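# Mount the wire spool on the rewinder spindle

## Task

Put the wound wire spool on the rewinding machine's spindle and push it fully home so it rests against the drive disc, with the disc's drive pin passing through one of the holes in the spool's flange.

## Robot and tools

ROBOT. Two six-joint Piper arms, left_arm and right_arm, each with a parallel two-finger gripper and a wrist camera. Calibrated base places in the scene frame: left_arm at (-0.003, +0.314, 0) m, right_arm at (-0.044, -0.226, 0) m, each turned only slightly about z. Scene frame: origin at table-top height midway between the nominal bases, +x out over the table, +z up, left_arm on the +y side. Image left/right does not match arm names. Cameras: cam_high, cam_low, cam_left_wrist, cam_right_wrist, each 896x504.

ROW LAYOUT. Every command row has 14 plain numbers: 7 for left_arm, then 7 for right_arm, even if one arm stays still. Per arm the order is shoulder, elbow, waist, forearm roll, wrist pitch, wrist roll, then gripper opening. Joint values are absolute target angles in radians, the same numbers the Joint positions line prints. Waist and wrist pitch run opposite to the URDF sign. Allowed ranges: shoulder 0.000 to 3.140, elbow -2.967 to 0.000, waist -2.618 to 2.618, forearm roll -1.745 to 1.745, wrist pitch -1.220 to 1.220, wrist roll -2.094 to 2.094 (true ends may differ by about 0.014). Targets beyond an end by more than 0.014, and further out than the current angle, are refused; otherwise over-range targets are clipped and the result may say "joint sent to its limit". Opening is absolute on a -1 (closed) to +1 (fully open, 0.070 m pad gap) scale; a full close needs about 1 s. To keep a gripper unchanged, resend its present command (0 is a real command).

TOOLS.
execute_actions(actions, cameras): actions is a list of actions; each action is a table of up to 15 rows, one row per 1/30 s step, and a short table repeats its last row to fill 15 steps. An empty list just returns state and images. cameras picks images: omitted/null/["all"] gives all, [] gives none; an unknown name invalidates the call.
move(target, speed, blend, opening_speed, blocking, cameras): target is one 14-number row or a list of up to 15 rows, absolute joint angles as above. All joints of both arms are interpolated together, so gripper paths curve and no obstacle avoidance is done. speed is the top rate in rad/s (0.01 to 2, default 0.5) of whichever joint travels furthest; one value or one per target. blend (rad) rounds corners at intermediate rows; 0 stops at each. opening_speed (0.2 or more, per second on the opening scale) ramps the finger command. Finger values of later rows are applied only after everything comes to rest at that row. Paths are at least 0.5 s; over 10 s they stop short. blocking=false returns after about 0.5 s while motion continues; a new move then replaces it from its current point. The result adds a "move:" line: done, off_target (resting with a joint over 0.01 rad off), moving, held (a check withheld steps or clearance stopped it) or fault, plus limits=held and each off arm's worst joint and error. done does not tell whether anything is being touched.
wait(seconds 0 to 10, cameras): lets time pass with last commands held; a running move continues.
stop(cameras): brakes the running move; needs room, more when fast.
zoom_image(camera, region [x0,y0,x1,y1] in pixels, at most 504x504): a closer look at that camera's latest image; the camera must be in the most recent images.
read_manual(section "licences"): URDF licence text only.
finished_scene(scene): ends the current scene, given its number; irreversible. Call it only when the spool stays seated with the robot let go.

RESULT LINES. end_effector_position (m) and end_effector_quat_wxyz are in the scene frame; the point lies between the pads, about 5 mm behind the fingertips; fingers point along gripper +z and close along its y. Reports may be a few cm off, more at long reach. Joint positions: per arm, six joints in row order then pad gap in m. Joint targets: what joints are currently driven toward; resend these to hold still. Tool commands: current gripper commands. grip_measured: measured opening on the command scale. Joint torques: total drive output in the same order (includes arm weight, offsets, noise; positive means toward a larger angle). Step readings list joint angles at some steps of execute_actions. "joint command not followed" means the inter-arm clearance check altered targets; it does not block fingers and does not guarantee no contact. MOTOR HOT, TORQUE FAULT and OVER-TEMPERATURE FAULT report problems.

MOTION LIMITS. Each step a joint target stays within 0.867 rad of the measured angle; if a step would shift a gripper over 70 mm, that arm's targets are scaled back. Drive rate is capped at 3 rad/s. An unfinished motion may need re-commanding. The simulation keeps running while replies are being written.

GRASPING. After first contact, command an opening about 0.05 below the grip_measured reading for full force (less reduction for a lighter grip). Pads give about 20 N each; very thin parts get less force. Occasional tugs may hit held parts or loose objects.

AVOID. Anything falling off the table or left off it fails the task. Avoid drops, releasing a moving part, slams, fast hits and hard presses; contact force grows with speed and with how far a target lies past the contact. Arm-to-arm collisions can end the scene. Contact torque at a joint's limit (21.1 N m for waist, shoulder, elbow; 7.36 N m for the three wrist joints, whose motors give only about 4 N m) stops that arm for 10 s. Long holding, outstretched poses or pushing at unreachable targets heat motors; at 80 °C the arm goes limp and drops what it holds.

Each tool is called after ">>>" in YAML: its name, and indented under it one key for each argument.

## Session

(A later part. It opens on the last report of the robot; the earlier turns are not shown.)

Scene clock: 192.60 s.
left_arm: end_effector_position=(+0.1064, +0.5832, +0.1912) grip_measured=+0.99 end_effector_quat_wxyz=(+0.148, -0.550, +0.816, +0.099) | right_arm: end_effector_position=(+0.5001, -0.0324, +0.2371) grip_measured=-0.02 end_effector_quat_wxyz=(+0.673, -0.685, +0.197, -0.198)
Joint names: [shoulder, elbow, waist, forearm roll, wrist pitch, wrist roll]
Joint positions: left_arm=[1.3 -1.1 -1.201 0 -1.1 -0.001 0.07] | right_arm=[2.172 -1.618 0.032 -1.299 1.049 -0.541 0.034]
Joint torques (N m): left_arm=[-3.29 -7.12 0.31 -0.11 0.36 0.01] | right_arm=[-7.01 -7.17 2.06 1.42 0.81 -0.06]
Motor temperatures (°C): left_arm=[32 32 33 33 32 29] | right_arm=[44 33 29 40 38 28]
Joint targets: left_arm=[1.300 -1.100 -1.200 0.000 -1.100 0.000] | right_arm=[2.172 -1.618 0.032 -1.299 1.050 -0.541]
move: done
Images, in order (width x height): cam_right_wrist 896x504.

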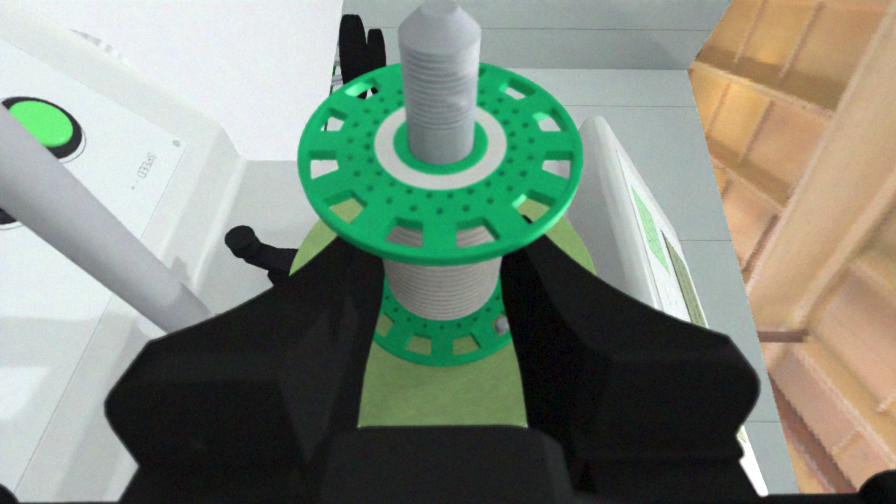

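>>> move:
  target: [1.3,-1.1,-1.2,0,-1.1,0,1.0,2.1805,-1.6328,0.0328,-1.3034,1.0489,-0.5337,-0.09]
  speed: 0.03
  cameras: ["cam_right_wrist"]

>>> zoom_image:
  camera: "cam_right_wrist"
  region: [430, 280, 530, 380]

Scene clock: 194.30 s.
left_arm: end_effector_position=(+0.1064, +0.5832, +0.1912) grip_measured=+0.99 end_effector_quat_wxyz=(+0.148, -0.550, +0.816, +0.099) | right_arm: end_effector_position=(+0.5019, -0.0320, +0.2370) grip_measured=-0.02 end_effector_quat_wxyz=(+0.673, -0.686, +0.196, -0.197)
Joint names: [shoulder, elbow, waist, forearm roll, wrist pitch, wrist roll]
Joint positions: left_arm=[1.3 -1.1 -1.201 0 -1.1 -0.001 0.07] | right_arm=[2.18 -1.632 0.032 -1.304 1.05 -0.534 0.034]
Joint torques (N m): left_arm=[-3.35 -7.06 0.29 -0.1 0.36 0] | right_arm=[-6.62 -7.84 1.52 1.8 0.26 -0.06]
Motor temperatures (°C): left_arm=[32 32 33 33 32 29] | right_arm=[44 33 29 40 38 28]
Joint targets: left_arm=[1.300 -1.100 -1.200 0.000 -1.100 0.000] | right_arm=[2.180 -1.633 0.033 -1.303 1.049 -0.534]
move: done
Images, in order (width x height): cam_right_wrist 896x504.

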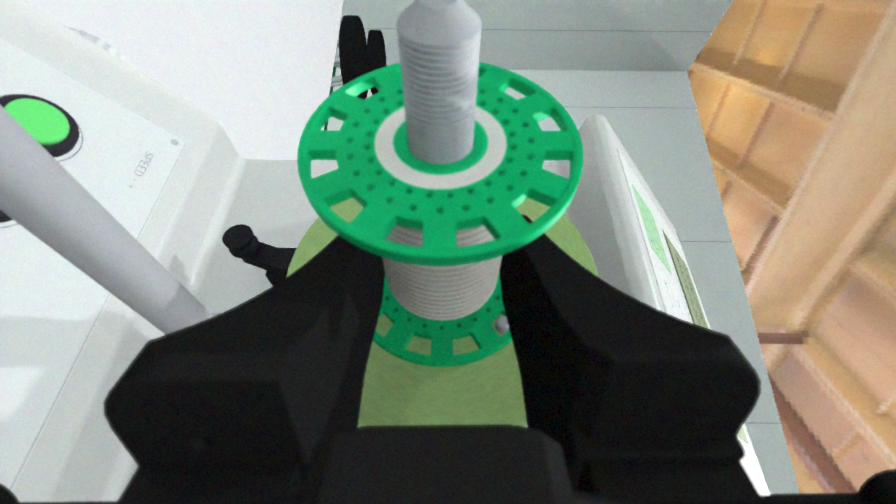

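Scaled by 5.040 from the camera's 896x504 image, which has a finer 1280x720 frame.

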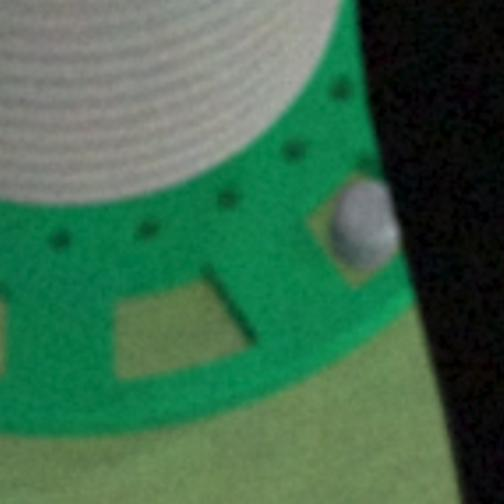

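>>> move:
  target: [1.3,-1.1,-1.2,0,-1.1,0,1.0,2.1855,-1.6417,0.0335,-1.3061,1.0485,-0.5291,-0.09]
  speed: 0.03
  cameras: ["cam_right_wrist","cam_low"]

>>> zoom_image:
  camera: "cam_right_wrist"
  region: [430, 280, 530, 380]

Scene clock: 195.90 s.
left_arm: end_effector_position=(+0.1064, +0.5832, +0.1912) grip_measured=+0.99 end_effector_quat_wxyz=(+0.148, -0.550, +0.816, +0.099) | right_arm: end_effector_position=(+0.5026, -0.0324, +0.2371) grip_measured=-0.02 end_effector_quat_wxyz=(+0.673, -0.686, +0.195, -0.197)
Joint names: [shoulder, elbow, waist, forearm roll, wrist pitch, wrist roll]
Joint positions: left_arm=[1.3 -1.1 -1.201 0 -1.1 -0.001 0.07] | right_arm=[2.184 -1.64 0.034 -1.309 1.053 -0.529 0.034]
Joint torques (N m): left_arm=[-3.34 -7.02 0.27 -0.1 0.37 -0.01] | right_arm=[-4.59 -11.99 2.08 4.51 -4.26 -0.08]
Motor temperatures (°C): left_arm=[32 32 33 33 32 29] | right_arm=[44 33 29 41 38 28]
Joint targets: left_arm=[1.300 -1.100 -1.200 0.000 -1.100 0.000] | right_arm=[2.185 -1.642 0.033 -1.306 1.049 -0.529]
move: done
Images, in order (width x height): cam_low 896x504, cam_right_wrist 896x504.

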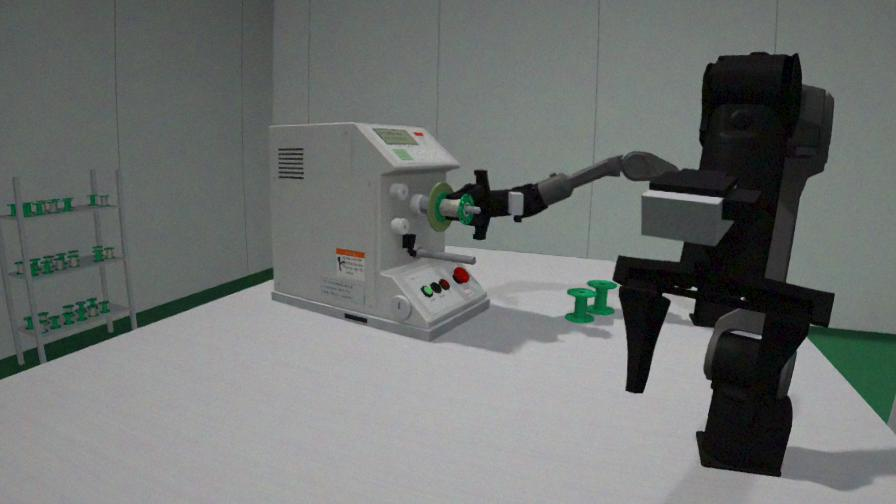

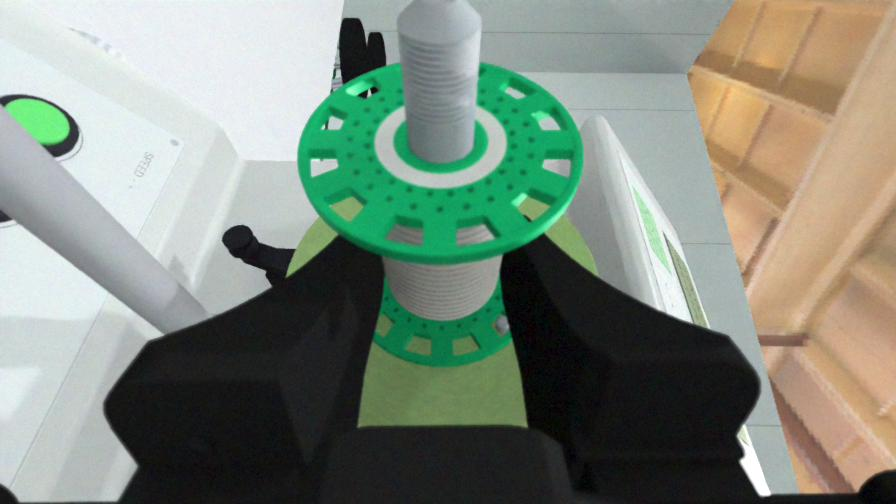

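Scaled by 5.040 from the camera's 896x504 image, which has a finer 1280x720 frame.

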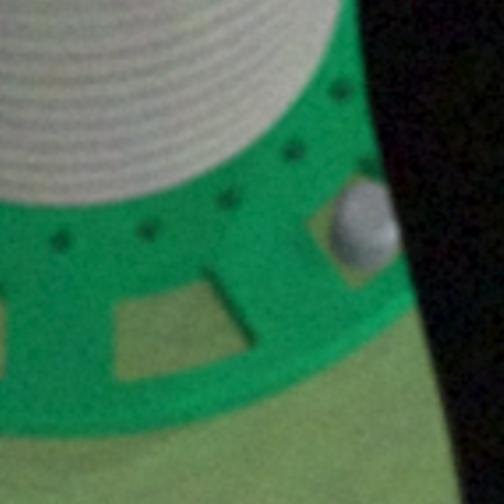

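>>> zoom_image:
  camera: "cam_low"
  region: [400, 160, 520, 250]

Scaled by 4.200 from the camera's 896x504 image, which has a finer 1280x720 frame.

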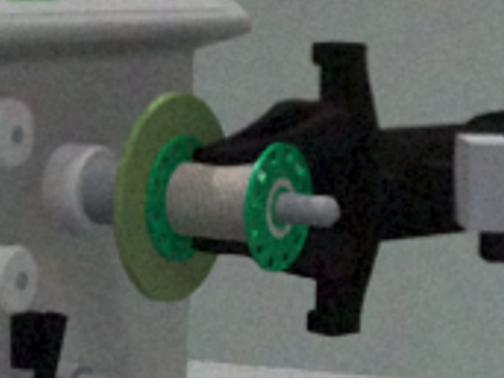

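>>> move:
  target: [1.3,-1.1,-1.2,0,-1.1,0,1.0,2.1808,-1.6333,0.0323,-1.3045,1.0498,-0.5333,-0.09]
  speed: 0.03
  cameras: ["cam_right_wrist"]

Scene clock: 198.77 s.
left_arm: end_effector_position=(+0.1064, +0.5832, +0.1912) grip_measured=+0.99 end_effector_quat_wxyz=(+0.148, -0.550, +0.816, +0.099) | right_arm: end_effector_position=(+0.5031, -0.0327, +0.2367) grip_measured=-0.02 end_effector_quat_wxyz=(+0.673, -0.685, +0.197, -0.198)
Joint names: [shoulder, elbow, waist, forearm roll, wrist pitch, wrist roll]
Joint positions: left_arm=[1.3 -1.1 -1.201 0 -1.1 -0.001 0.07] | right_arm=[2.183 -1.634 0.033 -1.301 1.049 -0.534 0.034]
Joint torques (N m): left_arm=[-3.35 -6.96 0.25 -0.1 0.37 -0.02] | right_arm=[-6.07 -8.75 1.8 3.76 -3.19 0.07]
Motor temperatures (°C): left_arm=[32 32 33 33 32 29] | right_arm=[43 34 29 47 42 28]
Joint targets: left_arm=[1.300 -1.100 -1.200 0.000 -1.100 0.000] | right_arm=[2.181 -1.633 0.032 -1.305 1.050 -0.533]
move: done
Images, in order (width x height): cam_right_wrist 896x504.

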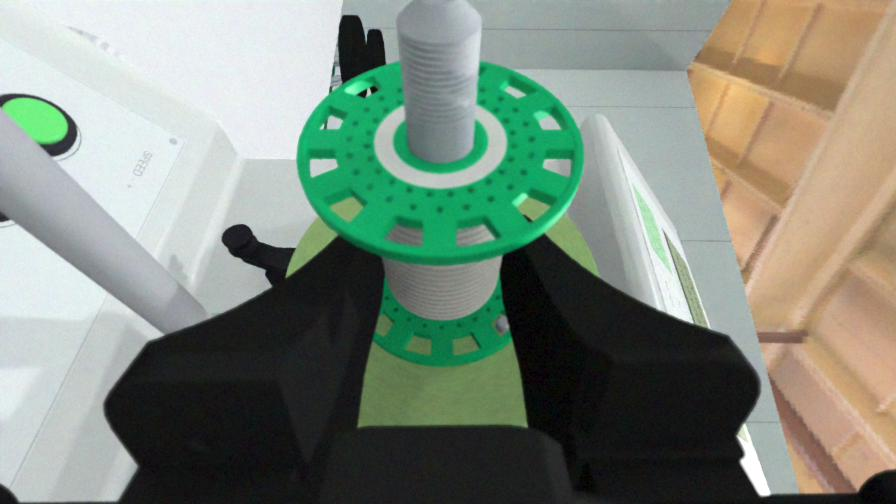

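>>> wait:
  seconds: 0.5
  cameras: []

Scene clock: 200.00 s.
left_arm: end_effector_position=(+0.1064, +0.5832, +0.1912) grip_measured=+0.99 end_effector_quat_wxyz=(+0.148, -0.550, +0.816, +0.099) | right_arm: end_effector_position=(+0.5028, -0.0327, +0.2368) grip_measured=-0.02 end_effector_quat_wxyz=(+0.673, -0.685, +0.197, -0.198)
Joint names: [shoulder, elbow, waist, forearm roll, wrist pitch, wrist roll]
Joint positions: left_arm=[1.3 -1.1 -1.201 0 -1.1 -0.001 0.07] | right_arm=[2.182 -1.634 0.033 -1.303 1.049 -0.534 0.034]
Joint torques (N m): left_arm=[-3.35 -6.92 0.21 -0.1 0.37 -0.02] | right_arm=[-7.09 -6.01 2.53 1.97 -0.51 0.05]
Motor temperatures (°C): left_arm=[32 32 33 33 32 29] | right_arm=[43 34 29 47 42 28]
Joint targets: left_arm=[1.300 -1.100 -1.200 0.000 -1.100 0.000] | right_arm=[2.181 -1.633 0.032 -1.305 1.050 -0.533]
Tool commands: left_gripper/opening=+1.0 right_gripper/opening=-0.09
wait: 0.50 s; at rest from the start
No camera images: "cameras" was empty.

>>> move:
  target:
    - [1.3,-1.1,-1.2,0,-1.1,0,1.0,2.1808,-1.6333,0.0316,-1.3045,1.0498,-0.5333,-0.09]
    - [1.3,-1.1,-1.2,0,-1.1,0,1.0,2.1808,-1.6333,0.0316,-1.3045,1.0498,-0.5333,1.0]
  speed: 0.03
  opening_speed: 0.6
  cameras: ["cam_right_wrist","cam_low"]

>>> zoom_image:
  camera: "cam_right_wrist"
  region: [340, 230, 560, 380]

>>> zoom_image:
  camera: "cam_low"
  region: [400, 160, 520, 250]

Scene clock: 204.57 s.
left_arm: end_effector_position=(+0.1064, +0.5832, +0.1912) grip_measured=+0.99 end_effector_quat_wxyz=(+0.148, -0.550, +0.816, +0.099) | right_arm: end_effector_position=(+0.5019, -0.0318, +0.2376) grip_measured=+0.99 end_effector_quat_wxyz=(+0.673, -0.685, +0.195, -0.197)
Joint names: [shoulder, elbow, waist, forearm roll, wrist pitch, wrist roll]
Joint positions: left_arm=[1.3 -1.1 -1.201 0 -1.1 -0.001 0.07] | right_arm=[2.18 -1.634 0.032 -1.304 1.05 -0.534 0.07]
Joint torques (N m): left_arm=[-3.42 -6.78 0.19 -0.1 0.36 -0.04] | right_arm=[-6.11 -5.38 1.26 0.89 0.51 -0.09]
Motor temperatures (°C): left_arm=[32 32 33 33 32 29] | right_arm=[44 34 29 45 41 28]
Joint targets: left_arm=[1.300 -1.100 -1.200 0.000 -1.100 0.000] | right_arm=[2.181 -1.633 0.032 -1.305 1.050 -0.533]
move: done
Images, in order (width x height): cam_low 896x504, cam_right_wrist 896x504.

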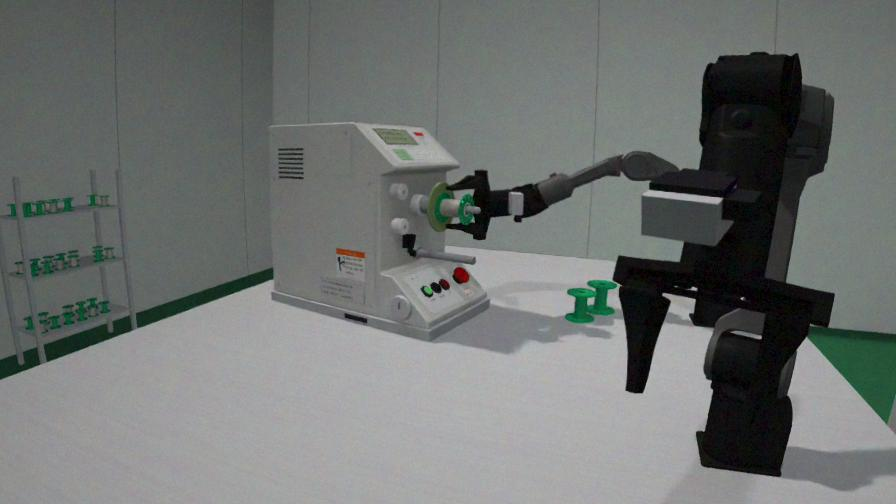

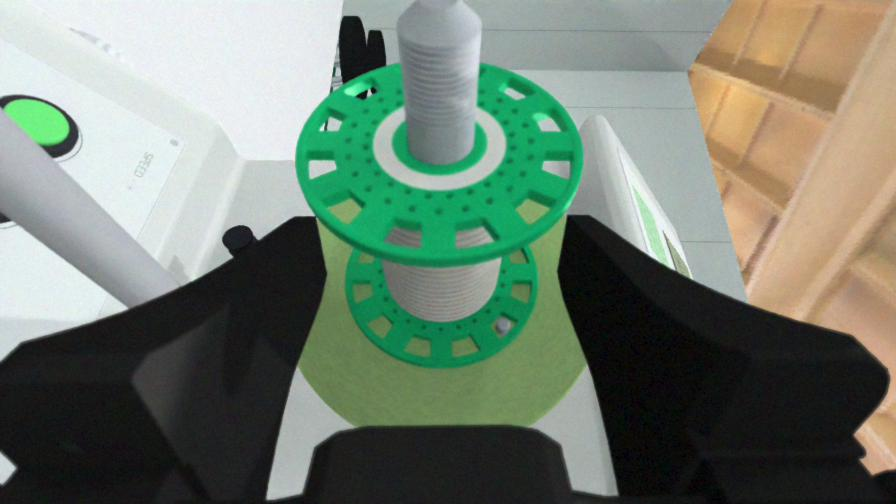

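Scaled by 2.291 from the camera's 896x504 image, which has a finer 1280x720 frame.

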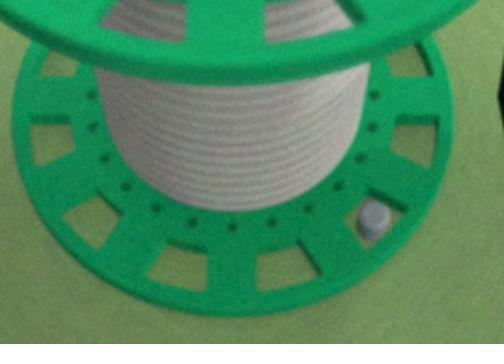

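Scaled by 4.200 from the camera's 896x504 image, which has a finer 1280x720 frame.

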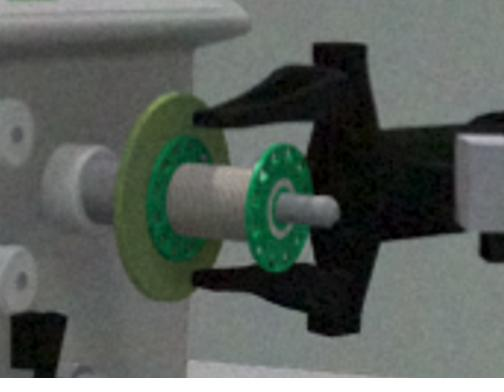

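>>> move:
  target:
    - [1.3,-1.1,-1.2,0,-1.1,0,1.0,2.1104,-1.5098,0.1138,-1.3240,1.1313,-0.5708,1.0]
    - [1.3,-1.1,-1.2,0,-1.1,0,1.0,2.0858,-1.4505,0.1580,-1.3210,1.1859,-0.5968,1.0]
  speed: 0.12
  blend: 0.01
  cameras: ["cam_right_wrist","cam_low"]

>>> zoom_image:
  camera: "cam_low"
  region: [400, 160, 520, 250]

Scene clock: 224.40 s.
left_arm: end_effector_position=(+0.1064, +0.5832, +0.1912) grip_measured=+0.99 end_effector_quat_wxyz=(+0.148, -0.550, +0.816, +0.099) | right_arm: end_effector_position=(+0.4704, -0.0832, +0.2377) grip_measured=+0.99 end_effector_quat_wxyz=(+0.679, -0.679, +0.198, -0.197)
Joint names: [shoulder, elbow, waist, forearm roll, wrist pitch, wrist roll]
Joint positions: left_arm=[1.3 -1.1 -1.201 0 -1.1 -0.001 0.07] | right_arm=[2.086 -1.45 0.159 -1.321 1.187 -0.597 0.07]
Joint torques (N m): left_arm=[-3.43 -6.71 0.11 -0.09 0.35 -0.06] | right_arm=[-6.48 -5.06 -0.17 1.1 0.6 0.01]
Motor temperatures (°C): left_arm=[32 32 33 33 32 29] | right_arm=[43 33 29 40 39 28]
Joint targets: left_arm=[1.300 -1.100 -1.200 0.000 -1.100 0.000] | right_arm=[2.086 -1.450 0.158 -1.321 1.186 -0.597]
move: done
Images, in order (width x height): cam_low 896x504, cam_right_wrist 896x504.

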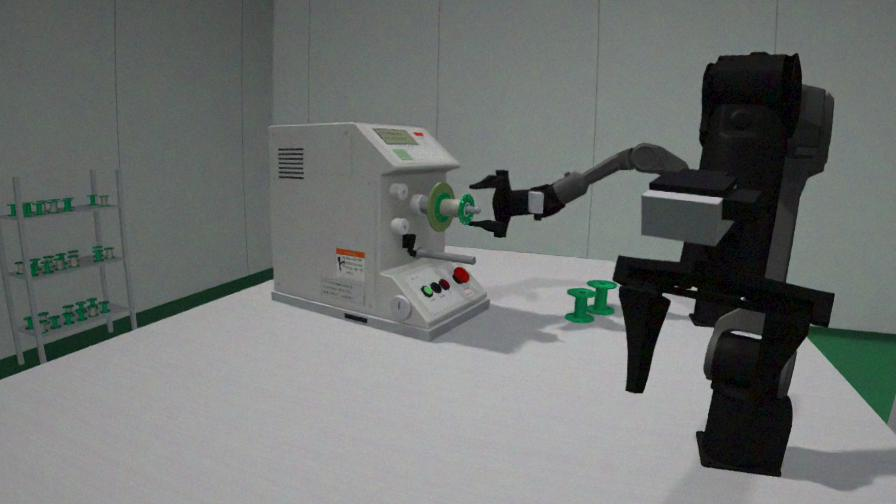

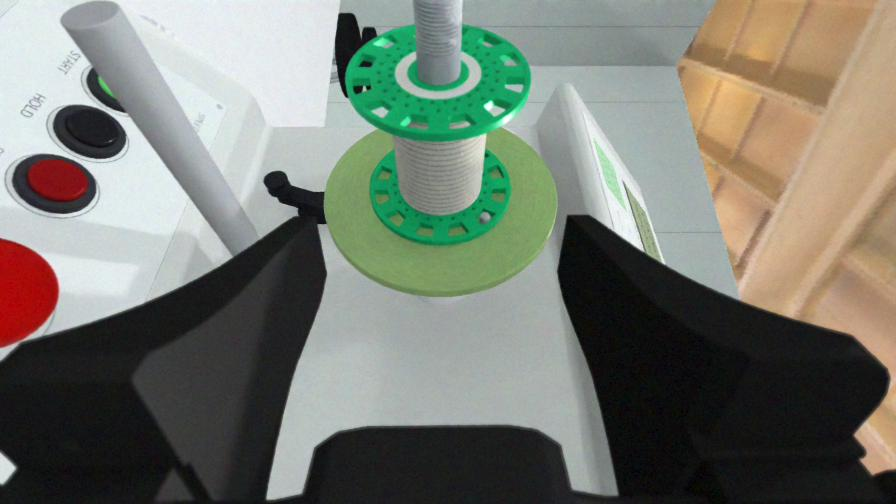

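Scaled by 4.200 from the camera's 896x504 image, which has a finer 1280x720 frame.

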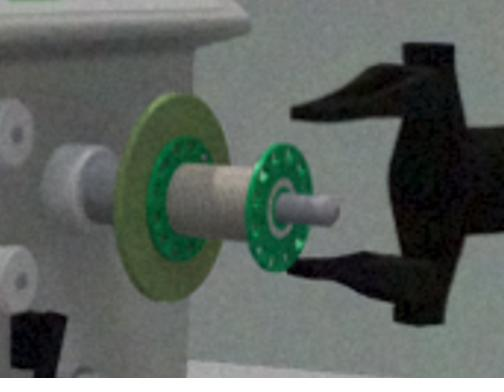

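>>> zoom_image:
  camera: "cam_right_wrist"
  region: [350, 120, 530, 260]

>>> zoom_image:
  camera: "cam_high"
  region: [440, 250, 510, 300]

Scaled by 2.800 from the camera's 896x504 image, which has a finer 1280x720 frame.

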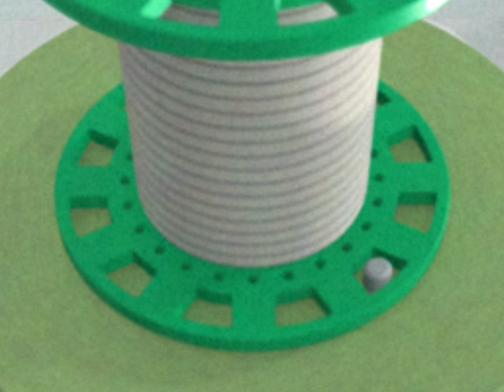

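This scene's latest camera images include none from cam_high. They are from: cam_low, cam_right_wrist. cam_high's image comes with the result of a call that names it in "cameras".

>>> move:
  target:
    - [1.3,-1.1,-1.2,0,-1.1,0,1.0,1.75,-1.45,0.08,-1.25,1.1,-0.62,0.286]
    - [1.3,-1.1,-1.2,0,-1.1,0,1.0,1.5,-1.3,-0.5,0.0,0.5,-0.8,0.286]
    - [1.3,-1.1,-1.2,0,-1.1,0,1.0,1.9225,-1.1708,-0.7868,1.2137,1.1511,-0.8294,0.286]
  speed: [0.5,0.7,0.6]
  blend: 0.15

Scene clock: 230.60 s.
left_arm: end_effector_position=(+0.1064, +0.5832, +0.1912) grip_measured=+0.99 end_effector_quat_wxyz=(+0.148, -0.550, +0.816, +0.099) | right_arm: end_effector_position=(+0.4049, -0.0133, +0.2368) grip_measured=+0.29 end_effector_quat_wxyz=(+0.704, +0.068, +0.704, -0.068)
Joint names: [shoulder, elbow, waist, forearm roll, wrist pitch, wrist roll]
Joint positions: left_arm=[1.3 -1.1 -1.201 0 -1.1 -0.001 0.07] | right_arm=[1.924 -1.171 -0.787 1.214 1.152 -0.829 0.045]
Joint torques (N m): left_arm=[-3.48 -6.55 0.08 -0.09 0.34 -0.08] | right_arm=[-5.78 -5.18 1.26 -0.74 0.67 -0.14]
Motor temperatures (°C): left_arm=[32 32 33 33 32 29] | right_arm=[43 33 29 39 39 28]
Joint targets: left_arm=[1.300 -1.100 -1.200 0.000 -1.100 0.000] | right_arm=[1.922 -1.171 -0.787 1.214 1.151 -0.829]
move: done

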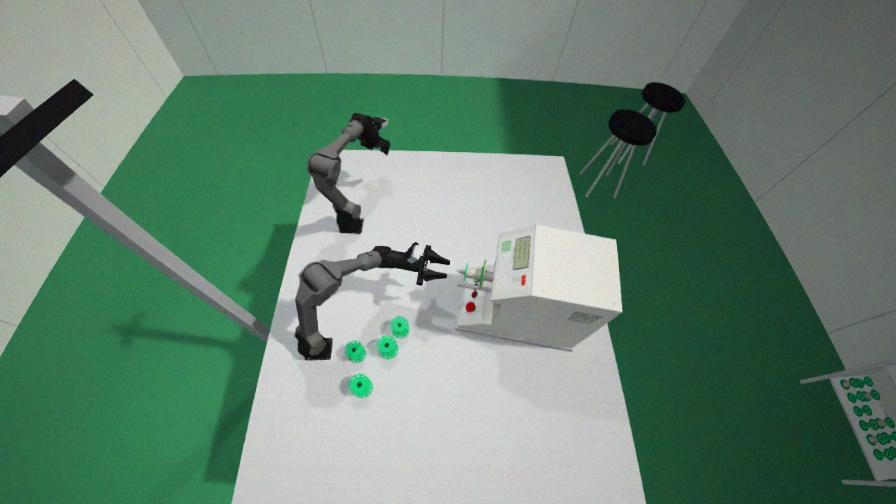

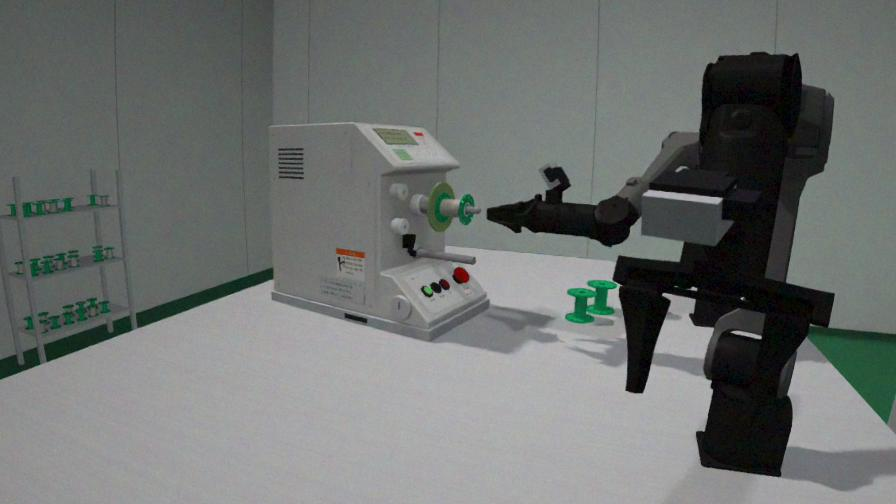

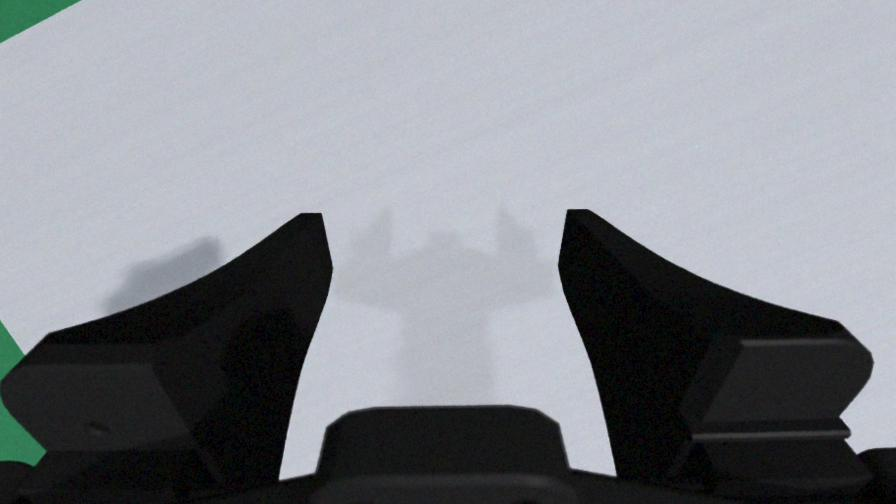

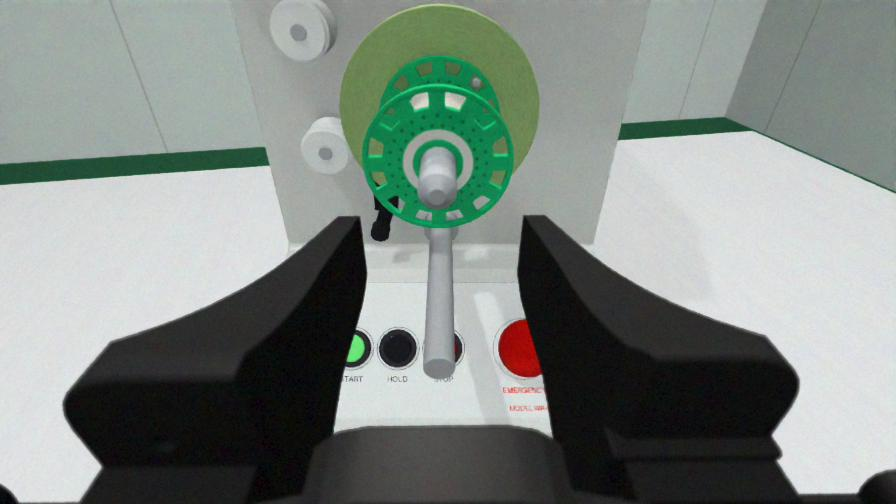

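>>> move:
  target:
    - [1.3,-1.1,-1.2,0,-1.1,0,1.0,1.9813,-1.2684,-0.7029,1.1688,1.0745,-0.8419,0.286]
    - [1.3,-1.1,-1.2,0,-1.1,0,1.0,2.0091,-1.3155,-0.6701,1.1538,1.0422,-0.8500,0.286]
  speed: [0.1,0.04]
  blend: 0.01
  cameras: ["cam_right_wrist","cam_low"]

>>> zoom_image:
  camera: "cam_low"
  region: [400, 160, 520, 250]

Scene clock: 239.43 s.
left_arm: end_effector_position=(+0.1064, +0.5832, +0.1912) grip_measured=+0.99 end_effector_quat_wxyz=(+0.148, -0.550, +0.816, +0.099) | right_arm: end_effector_position=(+0.4548, -0.0231, +0.2375) grip_measured=+0.29 end_effector_quat_wxyz=(+0.704, +0.068, +0.704, -0.068)
Joint names: [shoulder, elbow, waist, forearm roll, wrist pitch, wrist roll]
Joint positions: left_arm=[1.3 -1.1 -1.201 0 -1.1 -0.001 0.07] | right_arm=[2.009 -1.316 -0.67 1.154 1.042 -0.85 0.045]
Joint torques (N m): left_arm=[-3.56 -6.35 0 -0.08 0.33 -0.11] | right_arm=[-5.37 -5.98 0.74 -0.78 0.77 -0.13]
Motor temperatures (°C): left_arm=[32 32 33 33 32 29] | right_arm=[43 33 29 38 39 28]
Joint targets: left_arm=[1.300 -1.100 -1.200 0.000 -1.100 0.000] | right_arm=[2.009 -1.316 -0.670 1.154 1.042 -0.850]
move: done
Images, in order (width x height): cam_low 896x504, cam_right_wrist 896x504.

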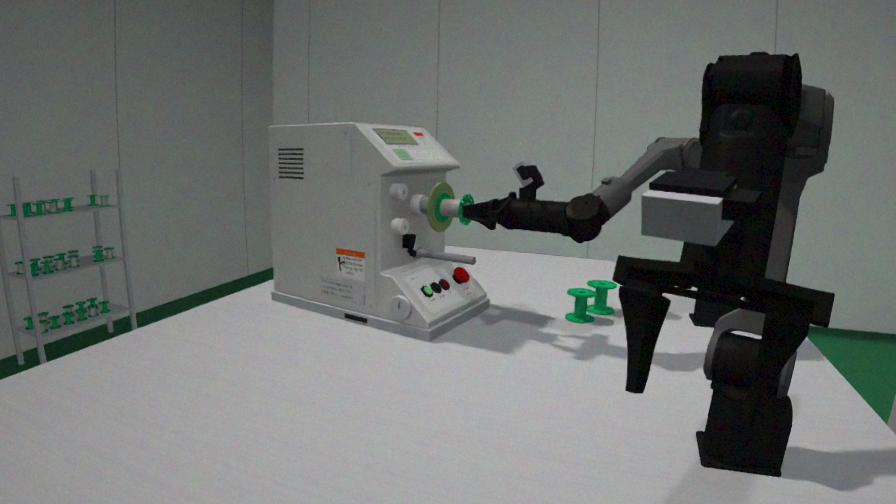

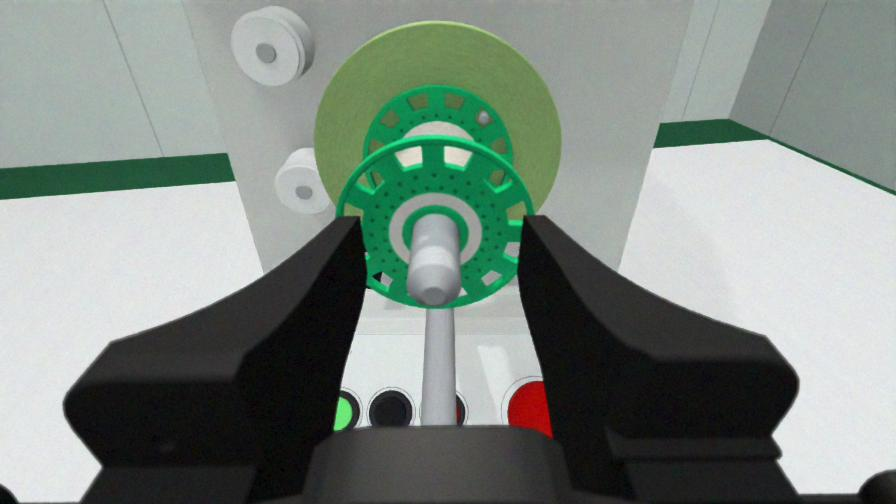

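Scaled by 4.200 from the camera's 896x504 image, which has a finer 1280x720 frame.

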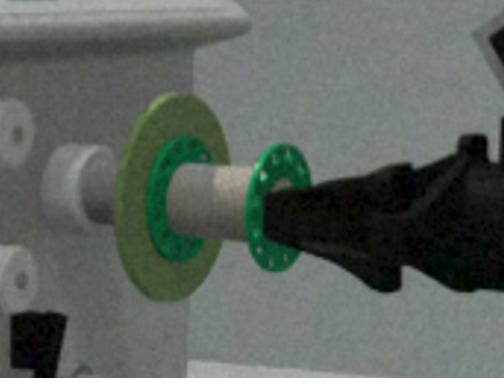

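>>> move:
  target: [1.3,-1.1,-1.2,0,-1.1,0,1.0,2.0146,-1.3248,-0.6636,1.1508,1.0358,-0.8516,0.286]
  speed: 0.02
  cameras: ["cam_right_wrist"]

>>> zoom_image:
  camera: "cam_right_wrist"
  region: [310, 80, 570, 320]

Scene clock: 241.07 s.
left_arm: end_effector_position=(+0.1064, +0.5832, +0.1912) grip_measured=+0.99 end_effector_quat_wxyz=(+0.148, -0.550, +0.816, +0.099) | right_arm: end_effector_position=(+0.4576, -0.0238, +0.2376) grip_measured=+0.29 end_effector_quat_wxyz=(+0.704, +0.068, +0.704, -0.068)
Joint names: [shoulder, elbow, waist, forearm roll, wrist pitch, wrist roll]
Joint positions: left_arm=[1.3 -1.1 -1.201 0 -1.1 -0.001 0.07] | right_arm=[2.014 -1.325 -0.664 1.151 1.036 -0.851 0.045]
Joint torques (N m): left_arm=[-3.6 -6.27 -0.04 -0.08 0.33 -0.11] | right_arm=[-5.3 -6.25 1.11 -0.81 0.71 -0.15]
Motor temperatures (°C): left_arm=[32 32 33 33 32 29] | right_arm=[43 33 29 38 39 28]
Joint targets: left_arm=[1.300 -1.100 -1.200 0.000 -1.100 0.000] | right_arm=[2.015 -1.325 -0.664 1.151 1.036 -0.852]
move: done
Images, in order (width x height): cam_right_wrist 896x504.

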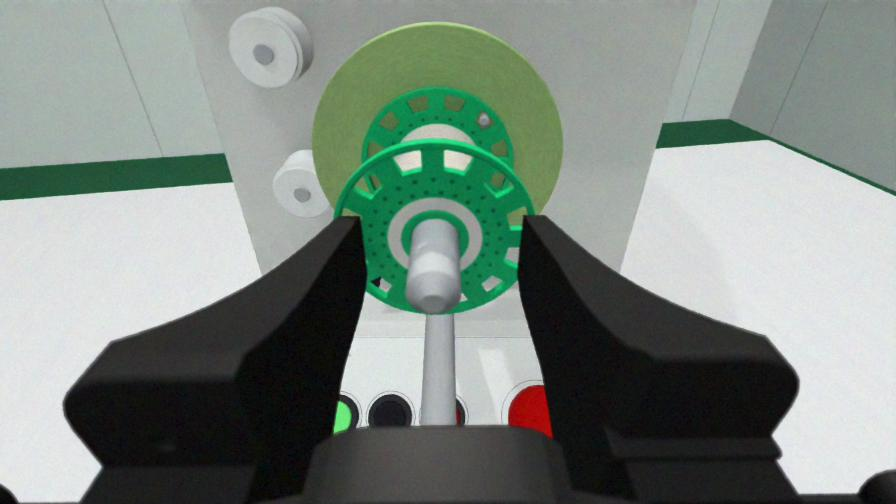

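Scaled by 1.938 from the camera's 896x504 image, which has a finer 1280x720 frame.

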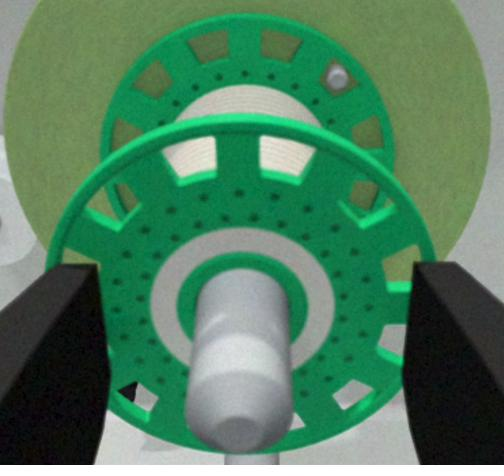

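>>> move:
  target: [1.3,-1.1,-1.2,0,-1.1,0,1.0,2.0183,-1.3310,-0.6627,1.1488,1.0315,-0.8527,0.286]
  speed: 0.02
  cameras: ["cam_right_wrist"]

>>> zoom_image:
  camera: "cam_right_wrist"
  region: [310, 80, 570, 320]

Scene clock: 243.17 s.
left_arm: end_effector_position=(+0.1064, +0.5832, +0.1912) grip_measured=+0.99 end_effector_quat_wxyz=(+0.148, -0.550, +0.816, +0.099) | right_arm: end_effector_position=(+0.4589, -0.0225, +0.2376) grip_measured=+0.29 end_effector_quat_wxyz=(+0.704, +0.067, +0.704, -0.067)
Joint names: [shoulder, elbow, waist, forearm roll, wrist pitch, wrist roll]
Joint positions: left_arm=[1.3 -1.1 -1.201 0 -1.1 -0.001 0.07] | right_arm=[2.018 -1.331 -0.663 1.149 1.032 -0.852 0.045]
Joint torques (N m): left_arm=[-3.61 -6.22 -0.07 -0.08 0.32 -0.1] | right_arm=[-5.36 -6.23 1.34 -0.81 0.7 -0.15]
Motor temperatures (°C): left_arm=[32 32 33 33 32 29] | right_arm=[43 33 29 38 39 28]
Joint targets: left_arm=[1.300 -1.100 -1.200 0.000 -1.100 0.000] | right_arm=[2.018 -1.331 -0.663 1.149 1.031 -0.853]
move: done
Images, in order (width x height): cam_right_wrist 896x504.

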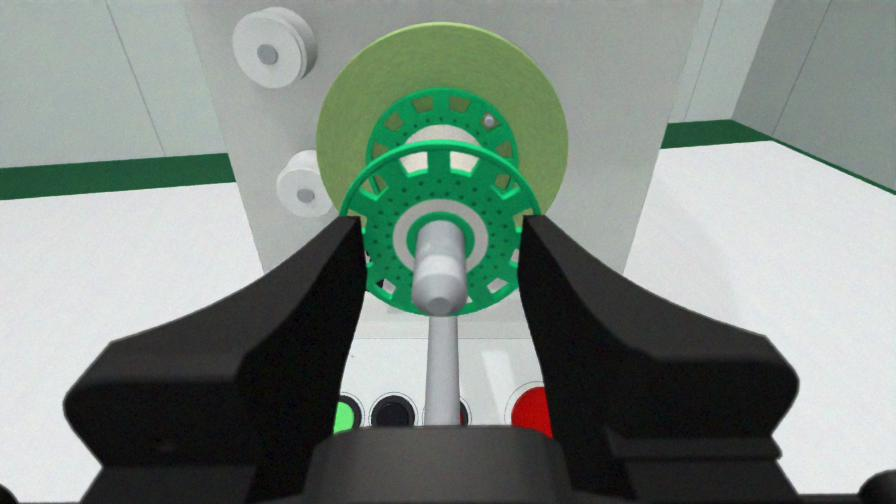

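Scaled by 1.938 from the camera's 896x504 image, which has a finer 1280x720 frame.

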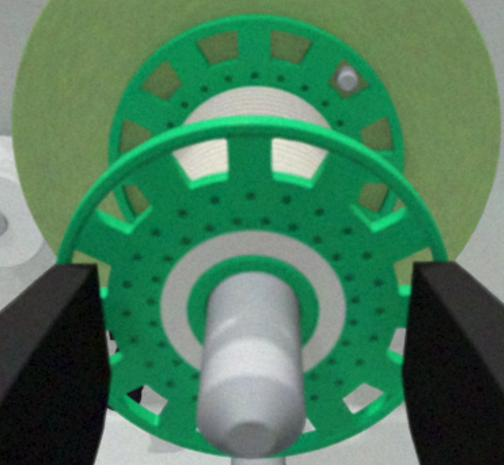

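>>> move:
  target: [1.3,-1.1,-1.2,0,-1.1,0,1.0,2.0219,-1.3372,-0.6584,1.1468,1.0272,-0.8538,0.286]
  speed: 0.02
  cameras: []

Scene clock: 244.40 s.
left_arm: end_effector_position=(+0.1064, +0.5832, +0.1912) grip_measured=+0.99 end_effector_quat_wxyz=(+0.148, -0.550, +0.816, +0.099) | right_arm: end_effector_position=(+0.4607, -0.0228, +0.2375) grip_measured=+0.29 end_effector_quat_wxyz=(+0.704, +0.067, +0.704, -0.066)
Joint names: [shoulder, elbow, waist, forearm roll, wrist pitch, wrist roll]
Joint positions: left_arm=[1.3 -1.1 -1.201 0 -1.1 -0.001 0.07] | right_arm=[2.021 -1.337 -0.659 1.148 1.028 -0.853 0.045]
Joint torques (N m): left_arm=[-3.61 -6.19 -0.06 -0.08 0.32 -0.11] | right_arm=[-5 -6.97 2.86 -0.98 0.38 -0.16]
Motor temperatures (°C): left_arm=[32 32 33 33 32 29] | right_arm=[42 33 29 38 39 28]
Joint targets: left_arm=[1.300 -1.100 -1.200 0.000 -1.100 0.000] | right_arm=[2.022 -1.337 -0.658 1.147 1.027 -0.854]
move: done
No camera images: "cameras" was empty.

>>> move:
  target: [1.3,-1.1,-1.2,0,-1.1,0,1.0,2.0247,-1.3419,-0.6551,1.1453,1.0240,-0.8546,0.286]
  speed: 0.02
  cameras: ["cam_right_wrist"]

>>> zoom_image:
  camera: "cam_right_wrist"
  region: [310, 80, 570, 320]

Scene clock: 245.77 s.
left_arm: end_effector_position=(+0.1064, +0.5832, +0.1912) grip_measured=+0.99 end_effector_quat_wxyz=(+0.148, -0.550, +0.816, +0.099) | right_arm: end_effector_position=(+0.4611, -0.0229, +0.2376) grip_measured=+0.29 end_effector_quat_wxyz=(+0.704, +0.067, +0.704, -0.067)
Joint names: [shoulder, elbow, waist, forearm roll, wrist pitch, wrist roll]
Joint positions: left_arm=[1.3 -1.1 -1.201 0 -1.1 -0.001 0.07] | right_arm=[2.022 -1.339 -0.658 1.148 1.027 -0.854 0.045]
Joint torques (N m): left_arm=[-3.62 -6.16 -0.04 -0.08 0.32 -0.11] | right_arm=[-2.53 -12.09 13.43 -3.14 -2.15 -0.21]
Motor temperatures (°C): left_arm=[32 32 33 33 32 29] | right_arm=[42 33 29 38 39 28]
Joint targets: left_arm=[1.300 -1.100 -1.200 0.000 -1.100 0.000] | right_arm=[2.025 -1.342 -0.655 1.145 1.024 -0.855]
move: done
Images, in order (width x height): cam_right_wrist 896x504.

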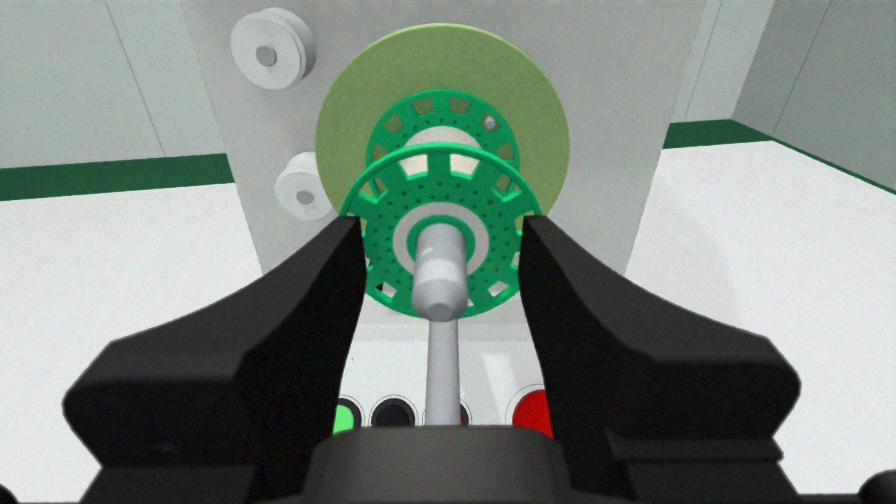

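Scaled by 1.938 from the camera's 896x504 image, which has a finer 1280x720 frame.

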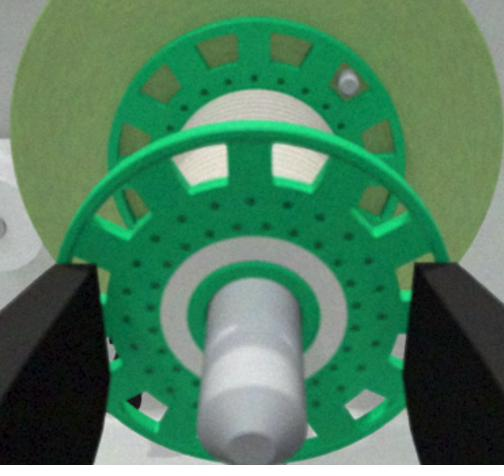

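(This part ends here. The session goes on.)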